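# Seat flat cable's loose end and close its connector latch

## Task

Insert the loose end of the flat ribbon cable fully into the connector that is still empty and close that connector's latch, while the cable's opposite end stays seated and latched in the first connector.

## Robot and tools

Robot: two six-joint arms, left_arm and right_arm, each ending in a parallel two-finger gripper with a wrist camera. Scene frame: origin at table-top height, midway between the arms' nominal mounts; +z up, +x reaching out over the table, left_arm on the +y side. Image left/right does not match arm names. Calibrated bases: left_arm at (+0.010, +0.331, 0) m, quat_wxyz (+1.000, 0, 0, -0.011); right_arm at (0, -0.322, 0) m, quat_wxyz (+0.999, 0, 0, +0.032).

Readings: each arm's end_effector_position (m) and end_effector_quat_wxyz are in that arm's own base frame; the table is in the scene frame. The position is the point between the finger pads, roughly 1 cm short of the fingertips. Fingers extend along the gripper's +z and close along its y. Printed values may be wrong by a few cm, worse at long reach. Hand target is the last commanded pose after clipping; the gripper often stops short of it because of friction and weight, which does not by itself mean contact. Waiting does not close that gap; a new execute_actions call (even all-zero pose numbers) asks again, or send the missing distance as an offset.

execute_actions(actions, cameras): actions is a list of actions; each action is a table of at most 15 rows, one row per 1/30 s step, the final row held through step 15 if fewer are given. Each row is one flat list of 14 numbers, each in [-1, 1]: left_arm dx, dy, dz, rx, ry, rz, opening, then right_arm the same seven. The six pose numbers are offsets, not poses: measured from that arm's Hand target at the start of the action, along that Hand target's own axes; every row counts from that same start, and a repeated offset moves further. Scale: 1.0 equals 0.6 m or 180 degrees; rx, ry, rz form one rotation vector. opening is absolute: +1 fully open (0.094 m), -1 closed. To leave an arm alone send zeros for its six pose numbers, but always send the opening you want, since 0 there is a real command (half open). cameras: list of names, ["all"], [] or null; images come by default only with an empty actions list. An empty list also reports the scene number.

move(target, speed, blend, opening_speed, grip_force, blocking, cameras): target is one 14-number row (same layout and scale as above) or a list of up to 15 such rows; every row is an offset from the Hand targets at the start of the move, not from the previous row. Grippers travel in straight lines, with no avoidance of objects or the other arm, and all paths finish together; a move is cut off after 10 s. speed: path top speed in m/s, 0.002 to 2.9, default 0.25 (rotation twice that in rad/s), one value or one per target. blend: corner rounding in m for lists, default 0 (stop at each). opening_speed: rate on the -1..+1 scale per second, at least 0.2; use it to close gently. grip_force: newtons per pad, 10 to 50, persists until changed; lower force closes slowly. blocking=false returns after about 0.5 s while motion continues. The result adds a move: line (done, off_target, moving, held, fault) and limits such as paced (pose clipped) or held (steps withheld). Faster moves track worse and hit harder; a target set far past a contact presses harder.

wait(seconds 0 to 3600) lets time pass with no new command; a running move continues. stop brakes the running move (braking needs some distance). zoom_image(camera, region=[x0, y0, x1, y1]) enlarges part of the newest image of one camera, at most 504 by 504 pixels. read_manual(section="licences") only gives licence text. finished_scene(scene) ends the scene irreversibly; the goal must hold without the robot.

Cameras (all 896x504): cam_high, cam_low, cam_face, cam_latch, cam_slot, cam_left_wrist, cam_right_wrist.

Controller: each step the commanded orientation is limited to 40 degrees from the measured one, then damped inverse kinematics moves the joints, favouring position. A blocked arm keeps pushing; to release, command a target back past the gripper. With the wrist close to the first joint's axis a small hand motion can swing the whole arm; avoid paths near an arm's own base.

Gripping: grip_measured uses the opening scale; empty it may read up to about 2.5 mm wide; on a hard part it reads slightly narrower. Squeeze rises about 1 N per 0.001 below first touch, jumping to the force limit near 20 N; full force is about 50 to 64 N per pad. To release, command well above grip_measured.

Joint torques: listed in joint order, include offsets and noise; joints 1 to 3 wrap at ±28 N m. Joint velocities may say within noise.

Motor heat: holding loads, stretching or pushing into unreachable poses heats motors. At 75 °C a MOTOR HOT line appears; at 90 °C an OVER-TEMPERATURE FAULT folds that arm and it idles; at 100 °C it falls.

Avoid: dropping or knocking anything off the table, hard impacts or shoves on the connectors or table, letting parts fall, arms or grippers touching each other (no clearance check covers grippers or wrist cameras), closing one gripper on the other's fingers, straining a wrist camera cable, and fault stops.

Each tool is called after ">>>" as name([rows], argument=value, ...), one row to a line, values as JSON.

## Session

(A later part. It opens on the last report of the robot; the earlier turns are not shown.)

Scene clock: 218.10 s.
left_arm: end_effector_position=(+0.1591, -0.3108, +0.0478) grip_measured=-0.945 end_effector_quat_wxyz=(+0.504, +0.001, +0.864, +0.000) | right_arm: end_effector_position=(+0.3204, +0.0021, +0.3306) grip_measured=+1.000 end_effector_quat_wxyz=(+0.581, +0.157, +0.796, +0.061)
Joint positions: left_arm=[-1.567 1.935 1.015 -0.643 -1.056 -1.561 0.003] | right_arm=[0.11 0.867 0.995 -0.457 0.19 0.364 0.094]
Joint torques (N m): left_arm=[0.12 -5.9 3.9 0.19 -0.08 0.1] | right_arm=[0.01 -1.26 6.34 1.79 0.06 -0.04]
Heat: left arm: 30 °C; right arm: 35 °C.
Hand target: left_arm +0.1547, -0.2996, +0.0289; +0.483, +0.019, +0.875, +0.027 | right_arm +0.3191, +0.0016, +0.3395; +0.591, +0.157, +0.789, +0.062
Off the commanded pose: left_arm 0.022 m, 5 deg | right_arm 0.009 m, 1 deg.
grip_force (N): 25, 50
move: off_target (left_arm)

>>> move(target=[0,0,0,0,0,0,-0.849,0,0,0,0,0,0,1.0], speed=0.02, opening_speed=0.2, cameras=["cam_slot"])

>>> zoom_image(camera="cam_slot", region=[400, 270, 530, 380])

Scene clock: 220.23 s.
left_arm: end_effector_position=(+0.1591, -0.3119, +0.0478) grip_measured=-0.851 end_effector_quat_wxyz=(+0.504, -0.001, +0.864, -0.003) | right_arm: end_effector_position=(+0.3204, +0.0021, +0.3306) grip_measured=+1.000 end_effector_quat_wxyz=(+0.581, +0.157, +0.796, +0.061)
Joint positions: left_arm=[-1.567 1.935 1.015 -0.636 -1.056 -1.56 0.007] | right_arm=[0.11 0.867 0.995 -0.457 0.19 0.364 0.094]
Joint torques (N m): left_arm=[0.03 -5.86 3.81 0.16 -0.06 0.07] | right_arm=[0.01 -1.28 6.32 1.8 0.06 -0.03]
Heat: left arm: 30 °C; right arm: 35 °C.
Hand target: left_arm +0.1547, -0.2996, +0.0289; +0.483, +0.019, +0.875, +0.027 | right_arm +0.3191, +0.0016, +0.3395; +0.591, +0.157, +0.789, +0.062
Off the commanded pose: left_arm 0.023 m, 5 deg | right_arm 0.009 m, 1 deg.
grip_force (N): 25, 50
move: done

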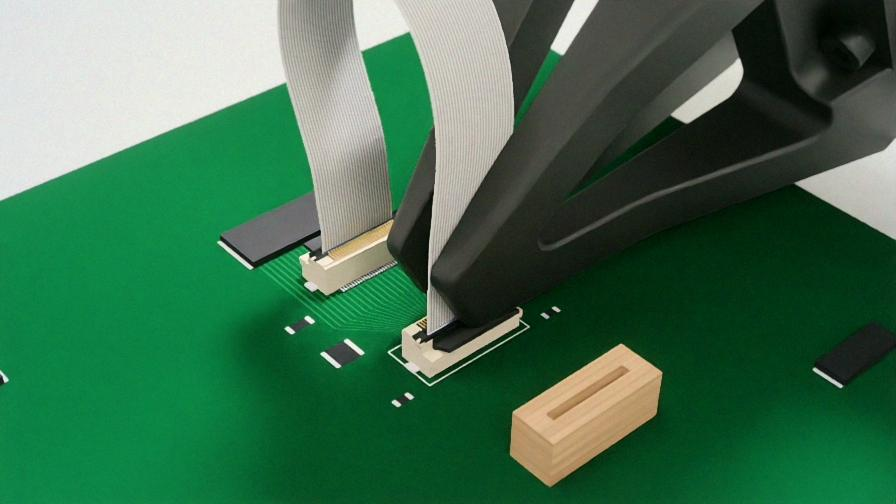

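Scaled by 3.877 from the camera's image (finer frame: 1280x720).

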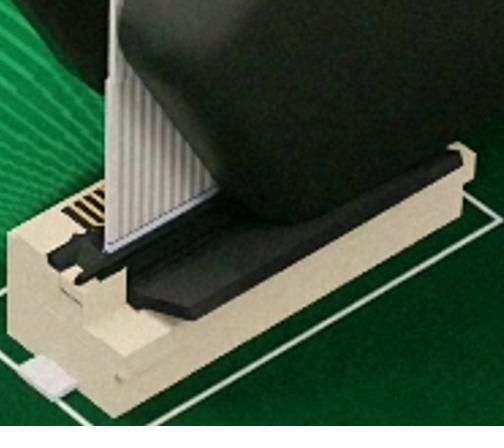

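>>> move(target=[-0.00471,0.00563,0.00029,-0.00275,-0.00498,0.00746,-0.849,0,0,0,0,0,0,1.0], speed=0.02)

Scene clock: 222.40 s.
left_arm: end_effector_position=(+0.1593, -0.3119, +0.0482) grip_measured=-0.851 end_effector_quat_wxyz=(+0.505, +0.005, +0.863, +0.000) | right_arm: end_effector_position=(+0.3204, +0.0021, +0.3306) grip_measured=+1.000 end_effector_quat_wxyz=(+0.581, +0.157, +0.796, +0.061)
Joint positions: left_arm=[-1.567 1.935 1.015 -0.636 -1.059 -1.548 0.007] | right_arm=[0.11 0.867 0.995 -0.457 0.19 0.364 0.094]
Joint torques (N m): left_arm=[0.12 -6.09 3.59 0.02 -0.13 0.09] | right_arm=[-0.01 -1.26 6.31 1.8 0.06 -0.04]
Heat: left arm: 30 °C; right arm: 35 °C.
Hand target: left_arm +0.1564, -0.2964, +0.0314; +0.489, +0.028, +0.871, +0.037 | right_arm +0.3191, +0.0016, +0.3395; +0.591, +0.157, +0.789, +0.062
Off the commanded pose: left_arm 0.023 m, 5 deg | right_arm 0.009 m, 1 deg.
grip_force (N): 25, 50
move: off_target (left_arm)

>>> move(target=[0,0,0,0,0,0,-0.79,0,0,0,0,0,0,1.0], speed=0.02, opening_speed=0.2)

Scene clock: 224.03 s.
left_arm: end_effector_position=(+0.1575, -0.3078, +0.0438) grip_measured=-0.792 end_effector_quat_wxyz=(+0.496, +0.010, +0.868, +0.009) | right_arm: end_effector_position=(+0.3204, +0.0021, +0.3306) grip_measured=+1.000 end_effector_quat_wxyz=(+0.581, +0.157, +0.796, +0.061)
Joint positions: left_arm=[-1.567 1.935 1.009 -0.649 -1.038 -1.546 0.01] | right_arm=[0.11 0.867 0.995 -0.457 0.19 0.364 0.094]
Joint torques (N m): left_arm=[0.03 -5.87 3.99 0.13 -0.33 0.06] | right_arm=[-0.01 -1.26 6.31 1.79 0.06 -0.04]
Heat: left arm: 30 °C; right arm: 35 °C.
Hand target: left_arm +0.1564, -0.2965, +0.0314; +0.489, +0.028, +0.871, +0.037 | right_arm +0.3191, +0.0016, +0.3395; +0.591, +0.157, +0.789, +0.062
Off the commanded pose: left_arm 0.017 m, 4 deg | right_arm 0.009 m, 1 deg.
grip_force (N): 25, 50
move: done

>>> wait(seconds=0.1, cameras=["cam_slot", "cam_latch"])

>>> zoom_image(camera="cam_slot", region=[400, 270, 530, 380])

>>> zoom_image(camera="cam_latch", region=[320, 110, 400, 190])

Scene clock: 225.93 s.
left_arm: end_effector_position=(+0.1575, -0.3078, +0.0438) grip_measured=-0.792 end_effector_quat_wxyz=(+0.496, +0.010, +0.868, +0.009) | right_arm: end_effector_position=(+0.3204, +0.0021, +0.3306) grip_measured=+1.000 end_effector_quat_wxyz=(+0.581, +0.157, +0.796, +0.061)
Joint positions: left_arm=[-1.567 1.935 1.009 -0.649 -1.038 -1.546 0.01] | right_arm=[0.11 0.867 0.995 -0.457 0.19 0.364 0.094]
Joint torques (N m): left_arm=[0.14 -5.98 4.08 0.14 -0.33 0.07] | right_arm=[-0.02 -1.26 6.34 1.8 0.05 -0.03]
Heat: left arm: 30 °C; right arm: 35 °C.
Hand target: left_arm +0.1564, -0.2965, +0.0314; +0.489, +0.028, +0.871, +0.037 | right_arm +0.3191, +0.0016, +0.3395; +0.591, +0.157, +0.789, +0.062
Tool commands: left_gripper/opening=-0.79 right_gripper/opening=+1.0
Off the commanded pose: left_arm 0.017 m, 4 deg | right_arm 0.009 m, 1 deg.
grip_force (N): 25, 50
wait: 0.10 s; at rest from the start
Images, in order (width x height): cam_latch 896x504, cam_slot 896x504.

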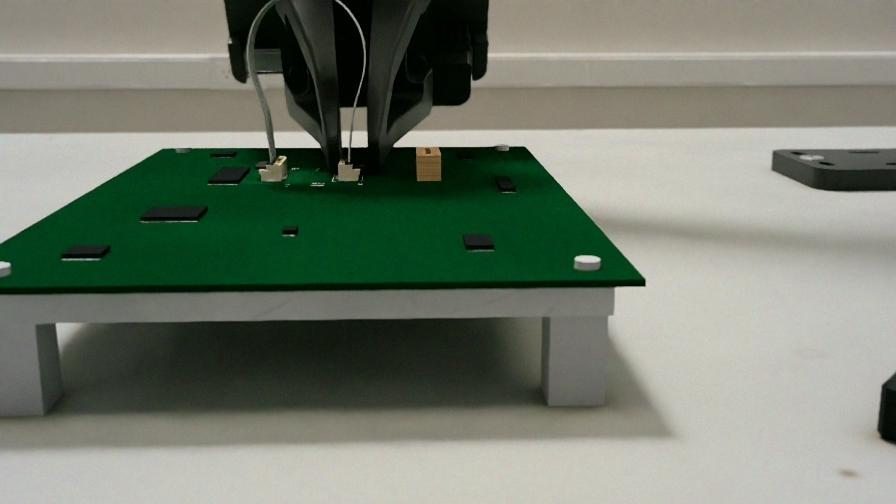

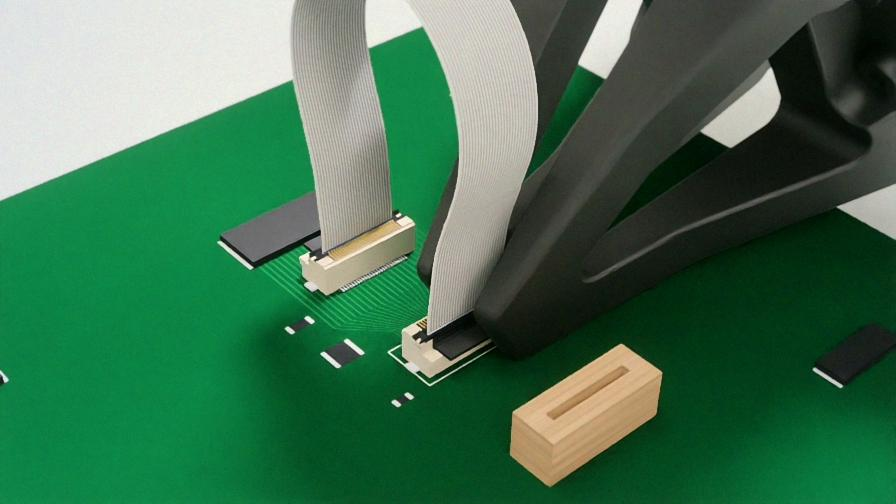

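Scaled by 3.877 from the camera's image (finer frame: 1280x720).

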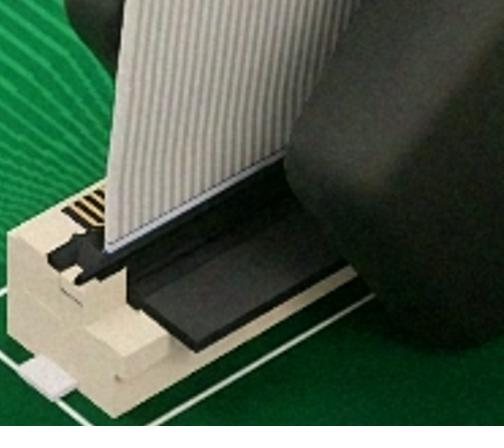

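Scaled by 6.300 from the camera's image (finer frame: 1280x720).

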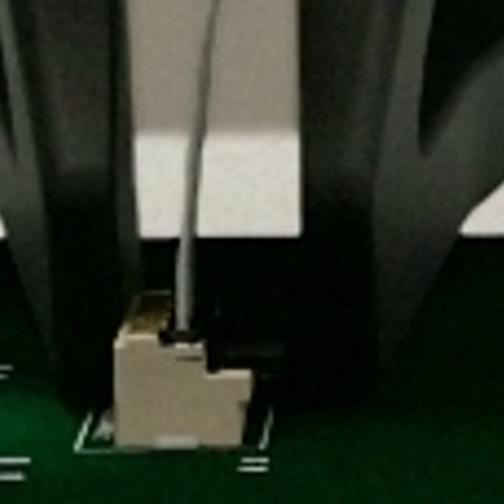

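>>> zoom_image(camera="cam_slot", region=[425, 320, 480, 370])

Scaled by 9.164 from the camera's image (finer frame: 1280x720).

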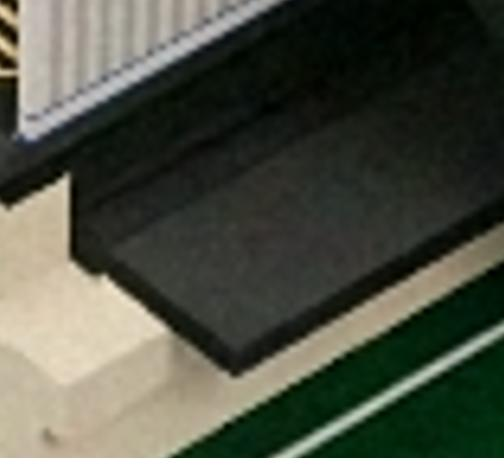

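>>> move(target=[-0.009,0,0,0,-0.00955,0,-0.79,0,0,0,0,0,0,1.0], speed=0.02)

>>> move(target=[0,0,0,0,0,0,-0.62,0,0,0,0,0,0,1.0], speed=0.02, opening_speed=0.2, cameras=["cam_slot", "cam_latch"])

>>> zoom_image(camera="cam_latch", region=[320, 130, 390, 190])

>>> zoom_image(camera="cam_slot", region=[400, 270, 530, 380])

Scene clock: 233.93 s.
left_arm: end_effector_position=(+0.1577, -0.3079, +0.0441) grip_measured=-0.792 end_effector_quat_wxyz=(+0.497, +0.011, +0.868, +0.009) | right_arm: end_effector_position=(+0.3204, +0.0021, +0.3306) grip_measured=+1.000 end_effector_quat_wxyz=(+0.581, +0.157, +0.796, +0.061)
Joint positions: left_arm=[-1.567 1.935 1.009 -0.648 -1.041 -1.544 0.01] | right_arm=[0.11 0.867 0.995 -0.457 0.19 0.364 0.094]
Joint torques (N m): left_arm=[0.14 -5.94 4 0.19 -0.56 0.11] | right_arm=[-0.01 -1.26 6.32 1.8 0.05 -0.03]
Heat: left arm: 30 °C; right arm: 35 °C.
Hand target: left_arm +0.1592, -0.2969, +0.0360; +0.502, +0.028, +0.864, +0.036 | right_arm +0.3191, +0.0016, +0.3395; +0.591, +0.157, +0.789, +0.062
Off the commanded pose: left_arm 0.014 m, 4 deg | right_arm 0.009 m, 1 deg.
grip_force (N): 25, 50
move: off_target (left_arm)

Scene clock: 235.00 s.
left_arm: end_effector_position=(+0.1578, -0.3073, +0.0442) grip_measured=-0.622 end_effector_quat_wxyz=(+0.497, +0.012, +0.867, +0.011) | right_arm: end_effector_position=(+0.3204, +0.0021, +0.3306) grip_measured=+1.000 end_effector_quat_wxyz=(+0.581, +0.157, +0.796, +0.061)
Joint positions: left_arm=[-1.567 1.935 1.009 -0.652 -1.041 -1.544 0.018] | right_arm=[0.11 0.867 0.995 -0.457 0.19 0.364 0.094]
Joint torques (N m): left_arm=[0.18 -5.97 3.99 0.18 -0.58 0.09] | right_arm=[0.01 -1.26 6.32 1.79 0.06 -0.04]
Heat: left arm: 30 °C; right arm: 35 °C.
Hand target: left_arm +0.1592, -0.2969, +0.0360; +0.502, +0.028, +0.864, +0.036 | right_arm +0.3191, +0.0016, +0.3395; +0.591, +0.157, +0.789, +0.062
Off the commanded pose: left_arm 0.013 m, 4 deg | right_arm 0.009 m, 1 deg.
grip_force (N): 25, 50
move: done
Images, in order (width x height): cam_latch 896x504, cam_slot 896x504.

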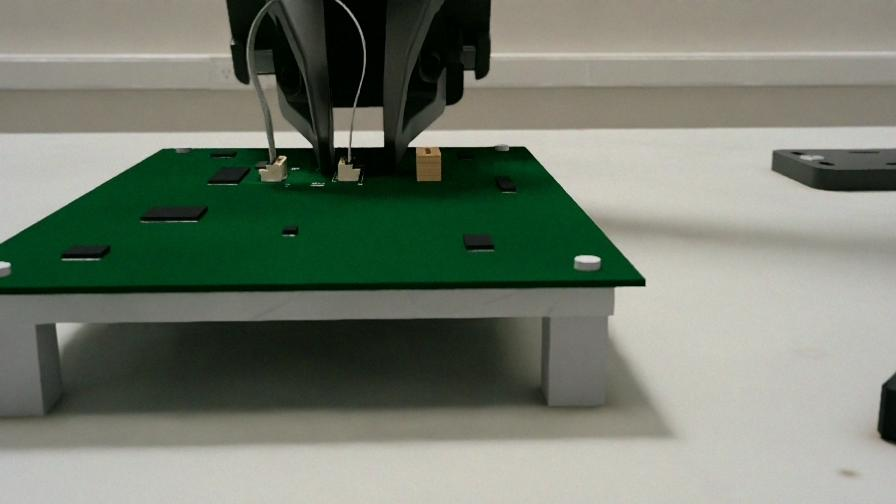

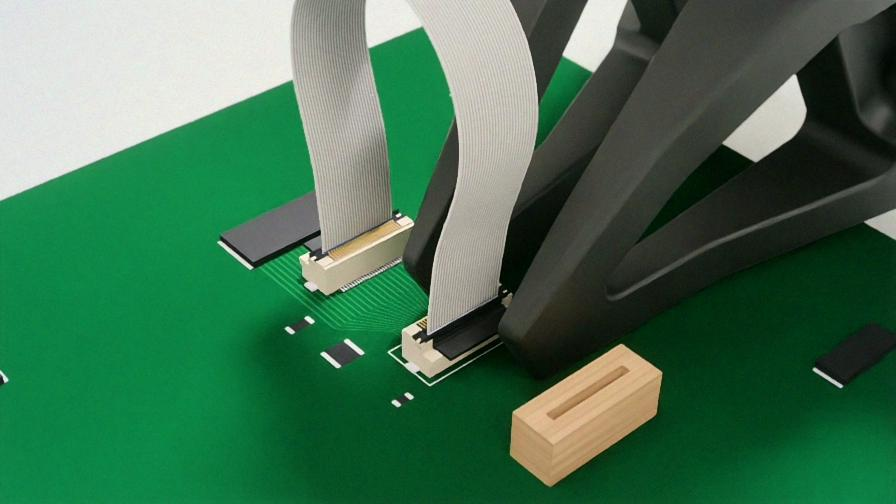

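Scaled by 7.200 from the camera's image (finer frame: 1280x720).

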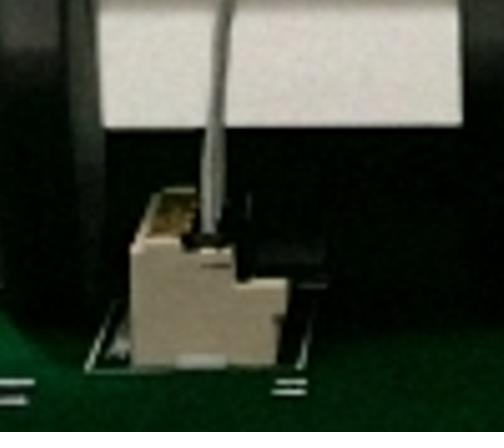

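Scaled by 3.877 from the camera's image (finer frame: 1280x720).

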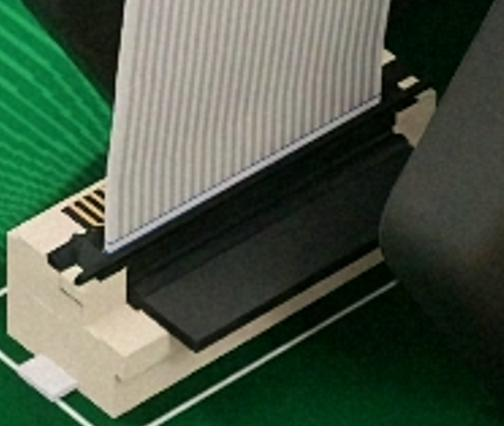

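>>> move(target=[-0.018,0,0,0,-0.0191,0,-0.62,0,0,0,0,0,0,1.0], speed=0.03, cameras=["cam_latch"])

Scene clock: 244.27 s.
left_arm: end_effector_position=(+0.1616, -0.3073, +0.0510) grip_measured=-0.622 end_effector_quat_wxyz=(+0.516, +0.014, +0.856, +0.013) | right_arm: end_effector_position=(+0.3204, +0.0021, +0.3306) grip_measured=+1.000 end_effector_quat_wxyz=(+0.581, +0.157, +0.796, +0.061)
Joint positions: left_arm=[-1.567 1.935 1.009 -0.652 -1.085 -1.538 0.018] | right_arm=[0.11 0.867 0.995 -0.457 0.19 0.364 0.094]
Joint torques (N m): left_arm=[0.2 -6 3.89 0.26 -0.73 0.09] | right_arm=[0.01 -1.26 6.32 1.8 0.05 -0.04]
Heat: left arm: 30 °C; right arm: 35 °C.
Hand target: left_arm +0.1645, -0.2978, +0.0454; +0.528, +0.029, +0.848, +0.035 | right_arm +0.3191, +0.0016, +0.3395; +0.591, +0.157, +0.789, +0.062
Off the commanded pose: left_arm 0.011 m, 4 deg | right_arm 0.009 m, 1 deg.
grip_force (N): 25, 50
move: off_target (left_arm)

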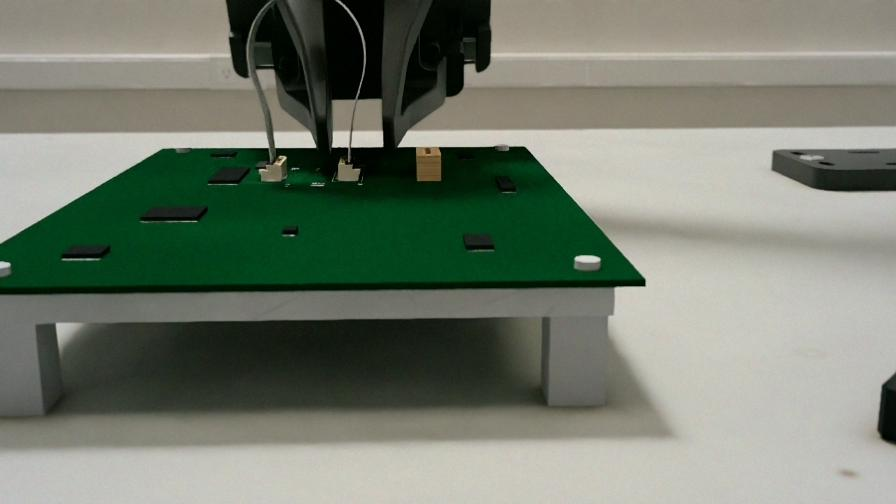

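>>> move(target=[-0.0001,0.00055,-0.01863,0,0,0,-0.62,0,0,0,0,0,0,1.0], speed=0.04)

Scene clock: 247.90 s.
left_arm: end_effector_position=(+0.1530, -0.3011, +0.0516) grip_measured=-0.622 end_effector_quat_wxyz=(+0.517, +0.022, +0.856, +0.022) | right_arm: end_effector_position=(+0.3204, +0.0021, +0.3306) grip_measured=+1.000 end_effector_quat_wxyz=(+0.581, +0.157, +0.796, +0.061)
Joint positions: left_arm=[-1.596 1.935 1.009 -0.722 -1.085 -1.59 0.018] | right_arm=[0.11 0.867 0.995 -0.457 0.19 0.364 0.094]
Joint torques (N m): left_arm=[-0.1 -5.85 5.86 0.02 -0.69 -0.1] | right_arm=[-0.01 -1.26 6.32 1.8 0.06 -0.04]
Heat: left arm: 30 °C; right arm: 35 °C.
Hand target: left_arm +0.1545, -0.2978, +0.0504; +0.528, +0.029, +0.848, +0.035 | right_arm +0.3191, +0.0016, +0.3395; +0.591, +0.157, +0.789, +0.062
Off the commanded pose: left_arm 0.004 m, 2 deg | right_arm 0.009 m, 1 deg.
grip_force (N): 25, 50
move: done

>>> wait(seconds=0.1, cameras=["cam_latch"])

>>> zoom_image(camera="cam_latch", region=[300, 60, 460, 190])

Scene clock: 249.67 s.
left_arm: end_effector_position=(+0.1530, -0.3011, +0.0516) grip_measured=-0.622 end_effector_quat_wxyz=(+0.517, +0.022, +0.856, +0.021) | right_arm: end_effector_position=(+0.3204, +0.0021, +0.3306) grip_measured=+1.000 end_effector_quat_wxyz=(+0.581, +0.157, +0.796, +0.061)
Joint positions: left_arm=[-1.596 1.935 1.009 -0.722 -1.085 -1.59 0.018] | right_arm=[0.11 0.867 0.995 -0.457 0.19 0.364 0.094]
Joint torques (N m): left_arm=[-0.23 -5.72 6.01 0.02 -0.66 -0.07] | right_arm=[-0.01 -1.26 6.32 1.81 0.06 -0.04]
Heat: left arm: 30 °C; right arm: 35 °C.
Hand target: left_arm +0.1545, -0.2978, +0.0504; +0.528, +0.029, +0.848, +0.035 | right_arm +0.3191, +0.0016, +0.3395; +0.591, +0.157, +0.789, +0.062
Tool commands: left_gripper/opening=-0.62 right_gripper/opening=+1.0
Off the commanded pose: left_arm 0.004 m, 2 deg | right_arm 0.009 m, 1 deg.
grip_force (N): 25, 50
wait: 0.10 s; at rest from the start

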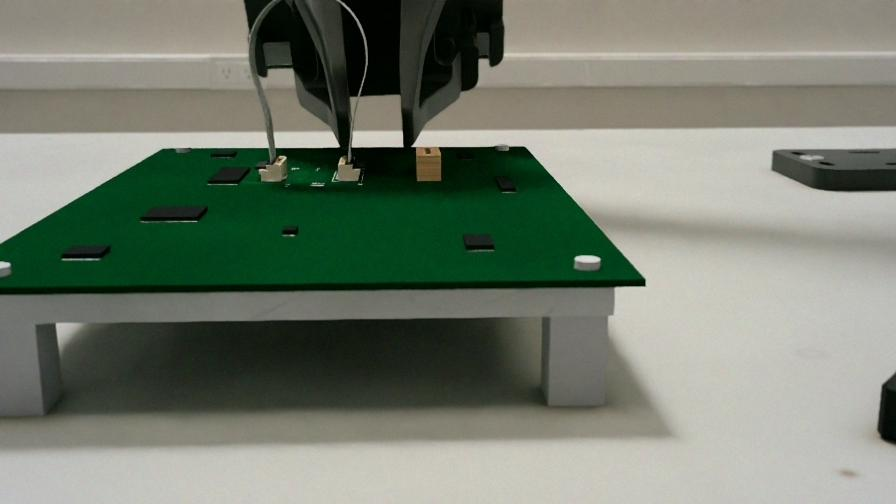

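Scaled by 3.150 from the camera's image (finer frame: 1280x720).

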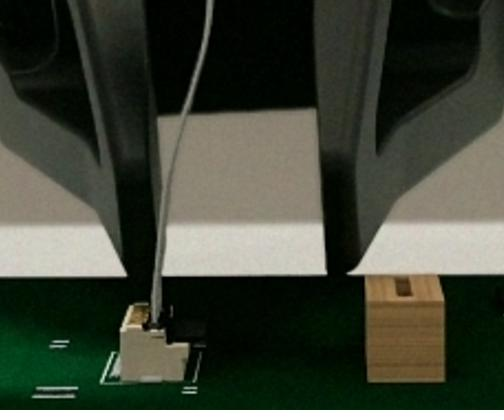

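>>> move(target=[0.00067,-0.018,-0.00093,0.0088,0.00067,-0.02387,-0.62,0,0,0,0,0,0,1.0], speed=0.04)

Scene clock: 252.60 s.
left_arm: end_effector_position=(+0.1529, -0.3050, +0.0514) grip_measured=-0.622 end_effector_quat_wxyz=(+0.517, +0.004, +0.856, +0.004) | right_arm: end_effector_position=(+0.3204, +0.0021, +0.3306) grip_measured=+1.000 end_effector_quat_wxyz=(+0.581, +0.157, +0.796, +0.061)
Joint positions: left_arm=[-1.596 1.935 1.009 -0.696 -1.085 -1.616 0.018] | right_arm=[0.11 0.867 0.995 -0.457 0.19 0.364 0.094]
Joint torques (N m): left_arm=[-0.32 -5.42 6.68 0.28 -0.69 -0.11] | right_arm=[-0.01 -1.26 6.31 1.8 0.05 -0.04]
Heat: left arm: 30 °C; right arm: 35 °C.
Hand target: left_arm +0.1537, -0.3086, +0.0493; +0.527, +0.005, +0.850, +0.004 | right_arm +0.3191, +0.0016, +0.3395; +0.591, +0.157, +0.789, +0.062
Off the commanded pose: left_arm 0.004 m, 1 deg | right_arm 0.009 m, 1 deg.
grip_force (N): 25, 50
move: done

>>> move(target=[-0.00157,0.00007,-0.02683,0,0,0,-0.62,0,0,0,0,0,0,1.0], speed=0.05)

Scene clock: 255.83 s.
left_arm: end_effector_position=(+0.1390, -0.3034, +0.0552) grip_measured=-0.622 end_effector_quat_wxyz=(+0.518, +0.005, +0.855, +0.002) | right_arm: end_effector_position=(+0.3204, +0.0021, +0.3306) grip_measured=+1.000 end_effector_quat_wxyz=(+0.581, +0.157, +0.796, +0.061)
Joint positions: left_arm=[-1.643 1.942 1.032 -0.797 -1.085 -1.714 0.018] | right_arm=[0.11 0.867 0.995 -0.457 0.19 0.364 0.094]
Joint torques (N m): left_arm=[0.09 -5.75 8.29 0.01 -0.65 -0.14] | right_arm=[-0.01 -1.26 6.32 1.8 0.05 -0.04]
Heat: left arm: 30 °C; right arm: 35 °C.
Hand target: left_arm +0.1397, -0.3085, +0.0572; +0.527, +0.005, +0.850, +0.004 | right_arm +0.3191, +0.0016, +0.3395; +0.591, +0.157, +0.789, +0.062
Off the commanded pose: left_arm 0.006 m, 1 deg | right_arm 0.009 m, 1 deg.
grip_force (N): 25, 50
move: done

>>> move(target=[-0.02997,0.00045,-0.05212,0,0,0,-0.62,0,0,0,0,0,0,1.0], speed=0.08, cameras=["cam_slot", "cam_latch"])

>>> zoom_image(camera="cam_latch", region=[320, 130, 380, 190])

>>> zoom_image(camera="cam_slot", region=[400, 270, 530, 380])

Scene clock: 259.03 s.
left_arm: end_effector_position=(+0.1200, -0.3015, +0.0781) grip_measured=-0.622 end_effector_quat_wxyz=(+0.522, +0.011, +0.853, +0.016) | right_arm: end_effector_position=(+0.3204, +0.0021, +0.3306) grip_measured=+1.000 end_effector_quat_wxyz=(+0.581, +0.157, +0.796, +0.061)
Joint positions: left_arm=[-1.706 1.942 1.126 -1.045 -1.076 -1.854 0.018] | right_arm=[0.11 0.867 0.995 -0.457 0.19 0.364 0.094]
Joint torques (N m): left_arm=[-0.12 -7.75 8.5 -0.27 -0.6 -0.14] | right_arm=[0.01 -1.26 6.32 1.8 0.06 -0.04]
Heat: left arm: 30 °C; right arm: 36 °C.
Hand target: left_arm +0.1197, -0.3085, +0.0872; +0.527, +0.005, +0.850, +0.004 | right_arm +0.3191, +0.0016, +0.3395; +0.591, +0.157, +0.789, +0.062
Off the commanded pose: left_arm 0.011 m, 2 deg | right_arm 0.009 m, 1 deg.
grip_force (N): 25, 50
move: off_target (left_arm)
Images, in order (width x height): cam_latch 896x504, cam_slot 896x504.

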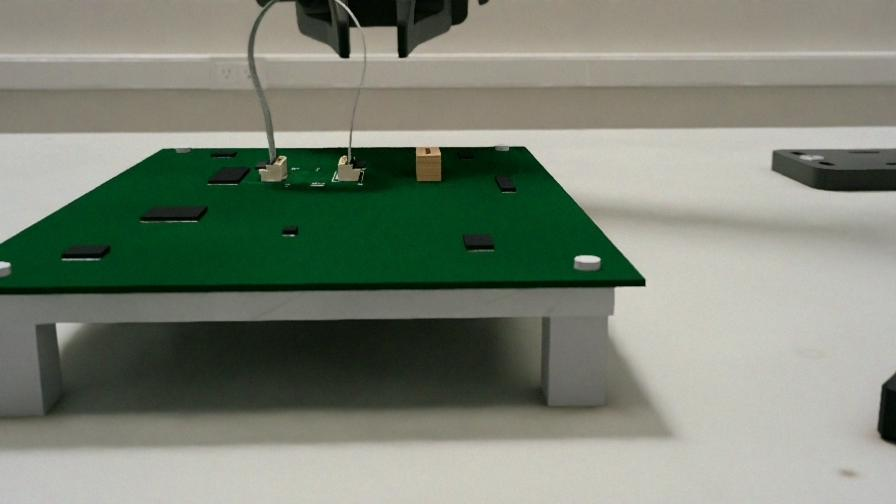

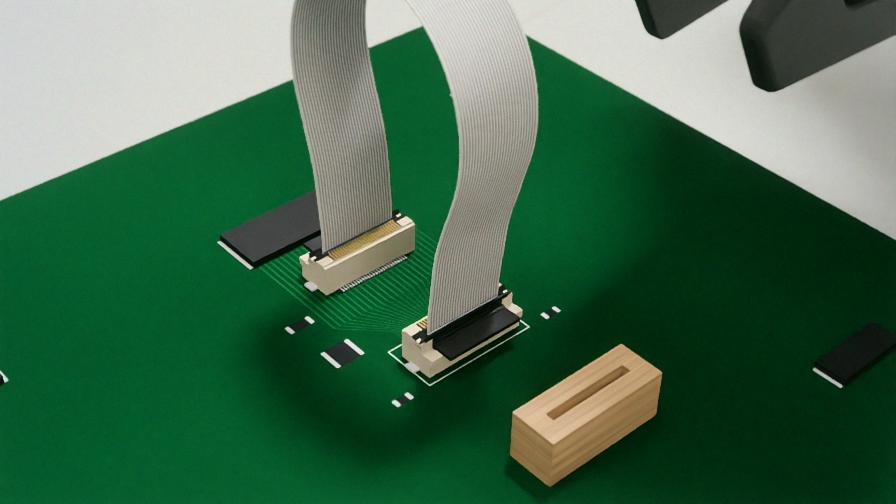

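Scaled by 8.400 from the camera's image (finer frame: 1280x720).

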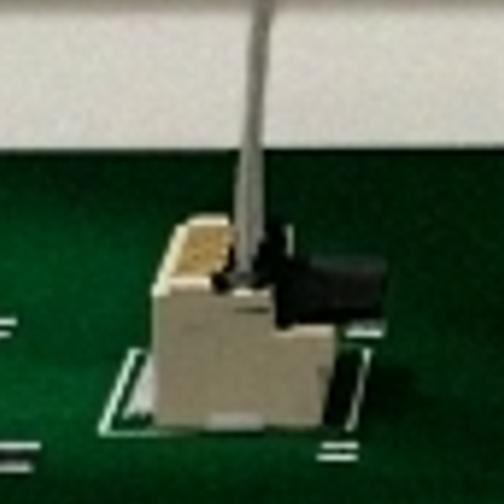

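Scaled by 3.877 from the camera's image (finer frame: 1280x720).

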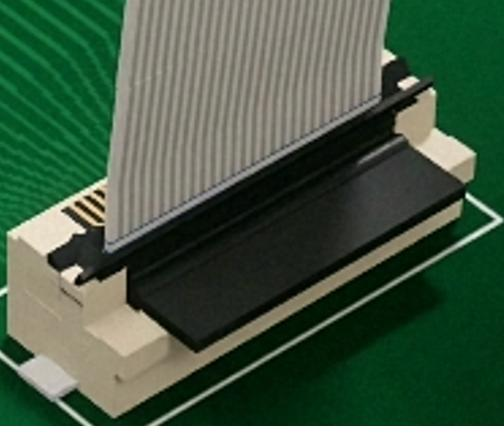

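>>> zoom_image(camera="cam_slot", region=[415, 300, 470, 370])

>>> zoom_image(camera="cam_slot", region=[475, 275, 530, 330])

Scaled by 7.200 from the camera's image (finer frame: 1280x720).

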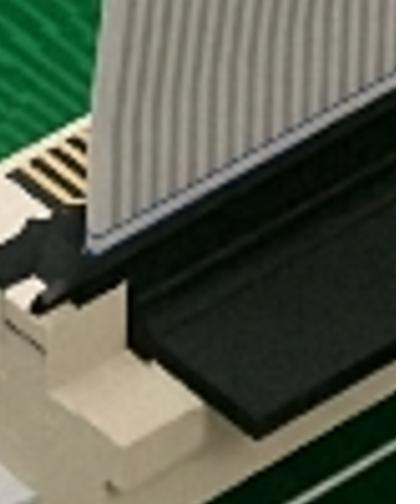

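Scaled by 9.164 from the camera's image (finer frame: 1280x720).

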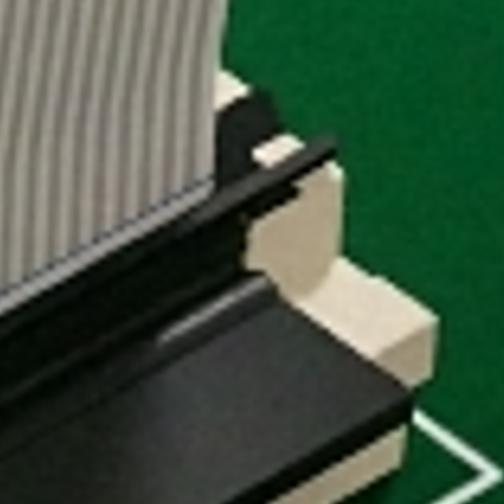

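>>> finished_scene(scene=2)

The scene is finished: the task was done.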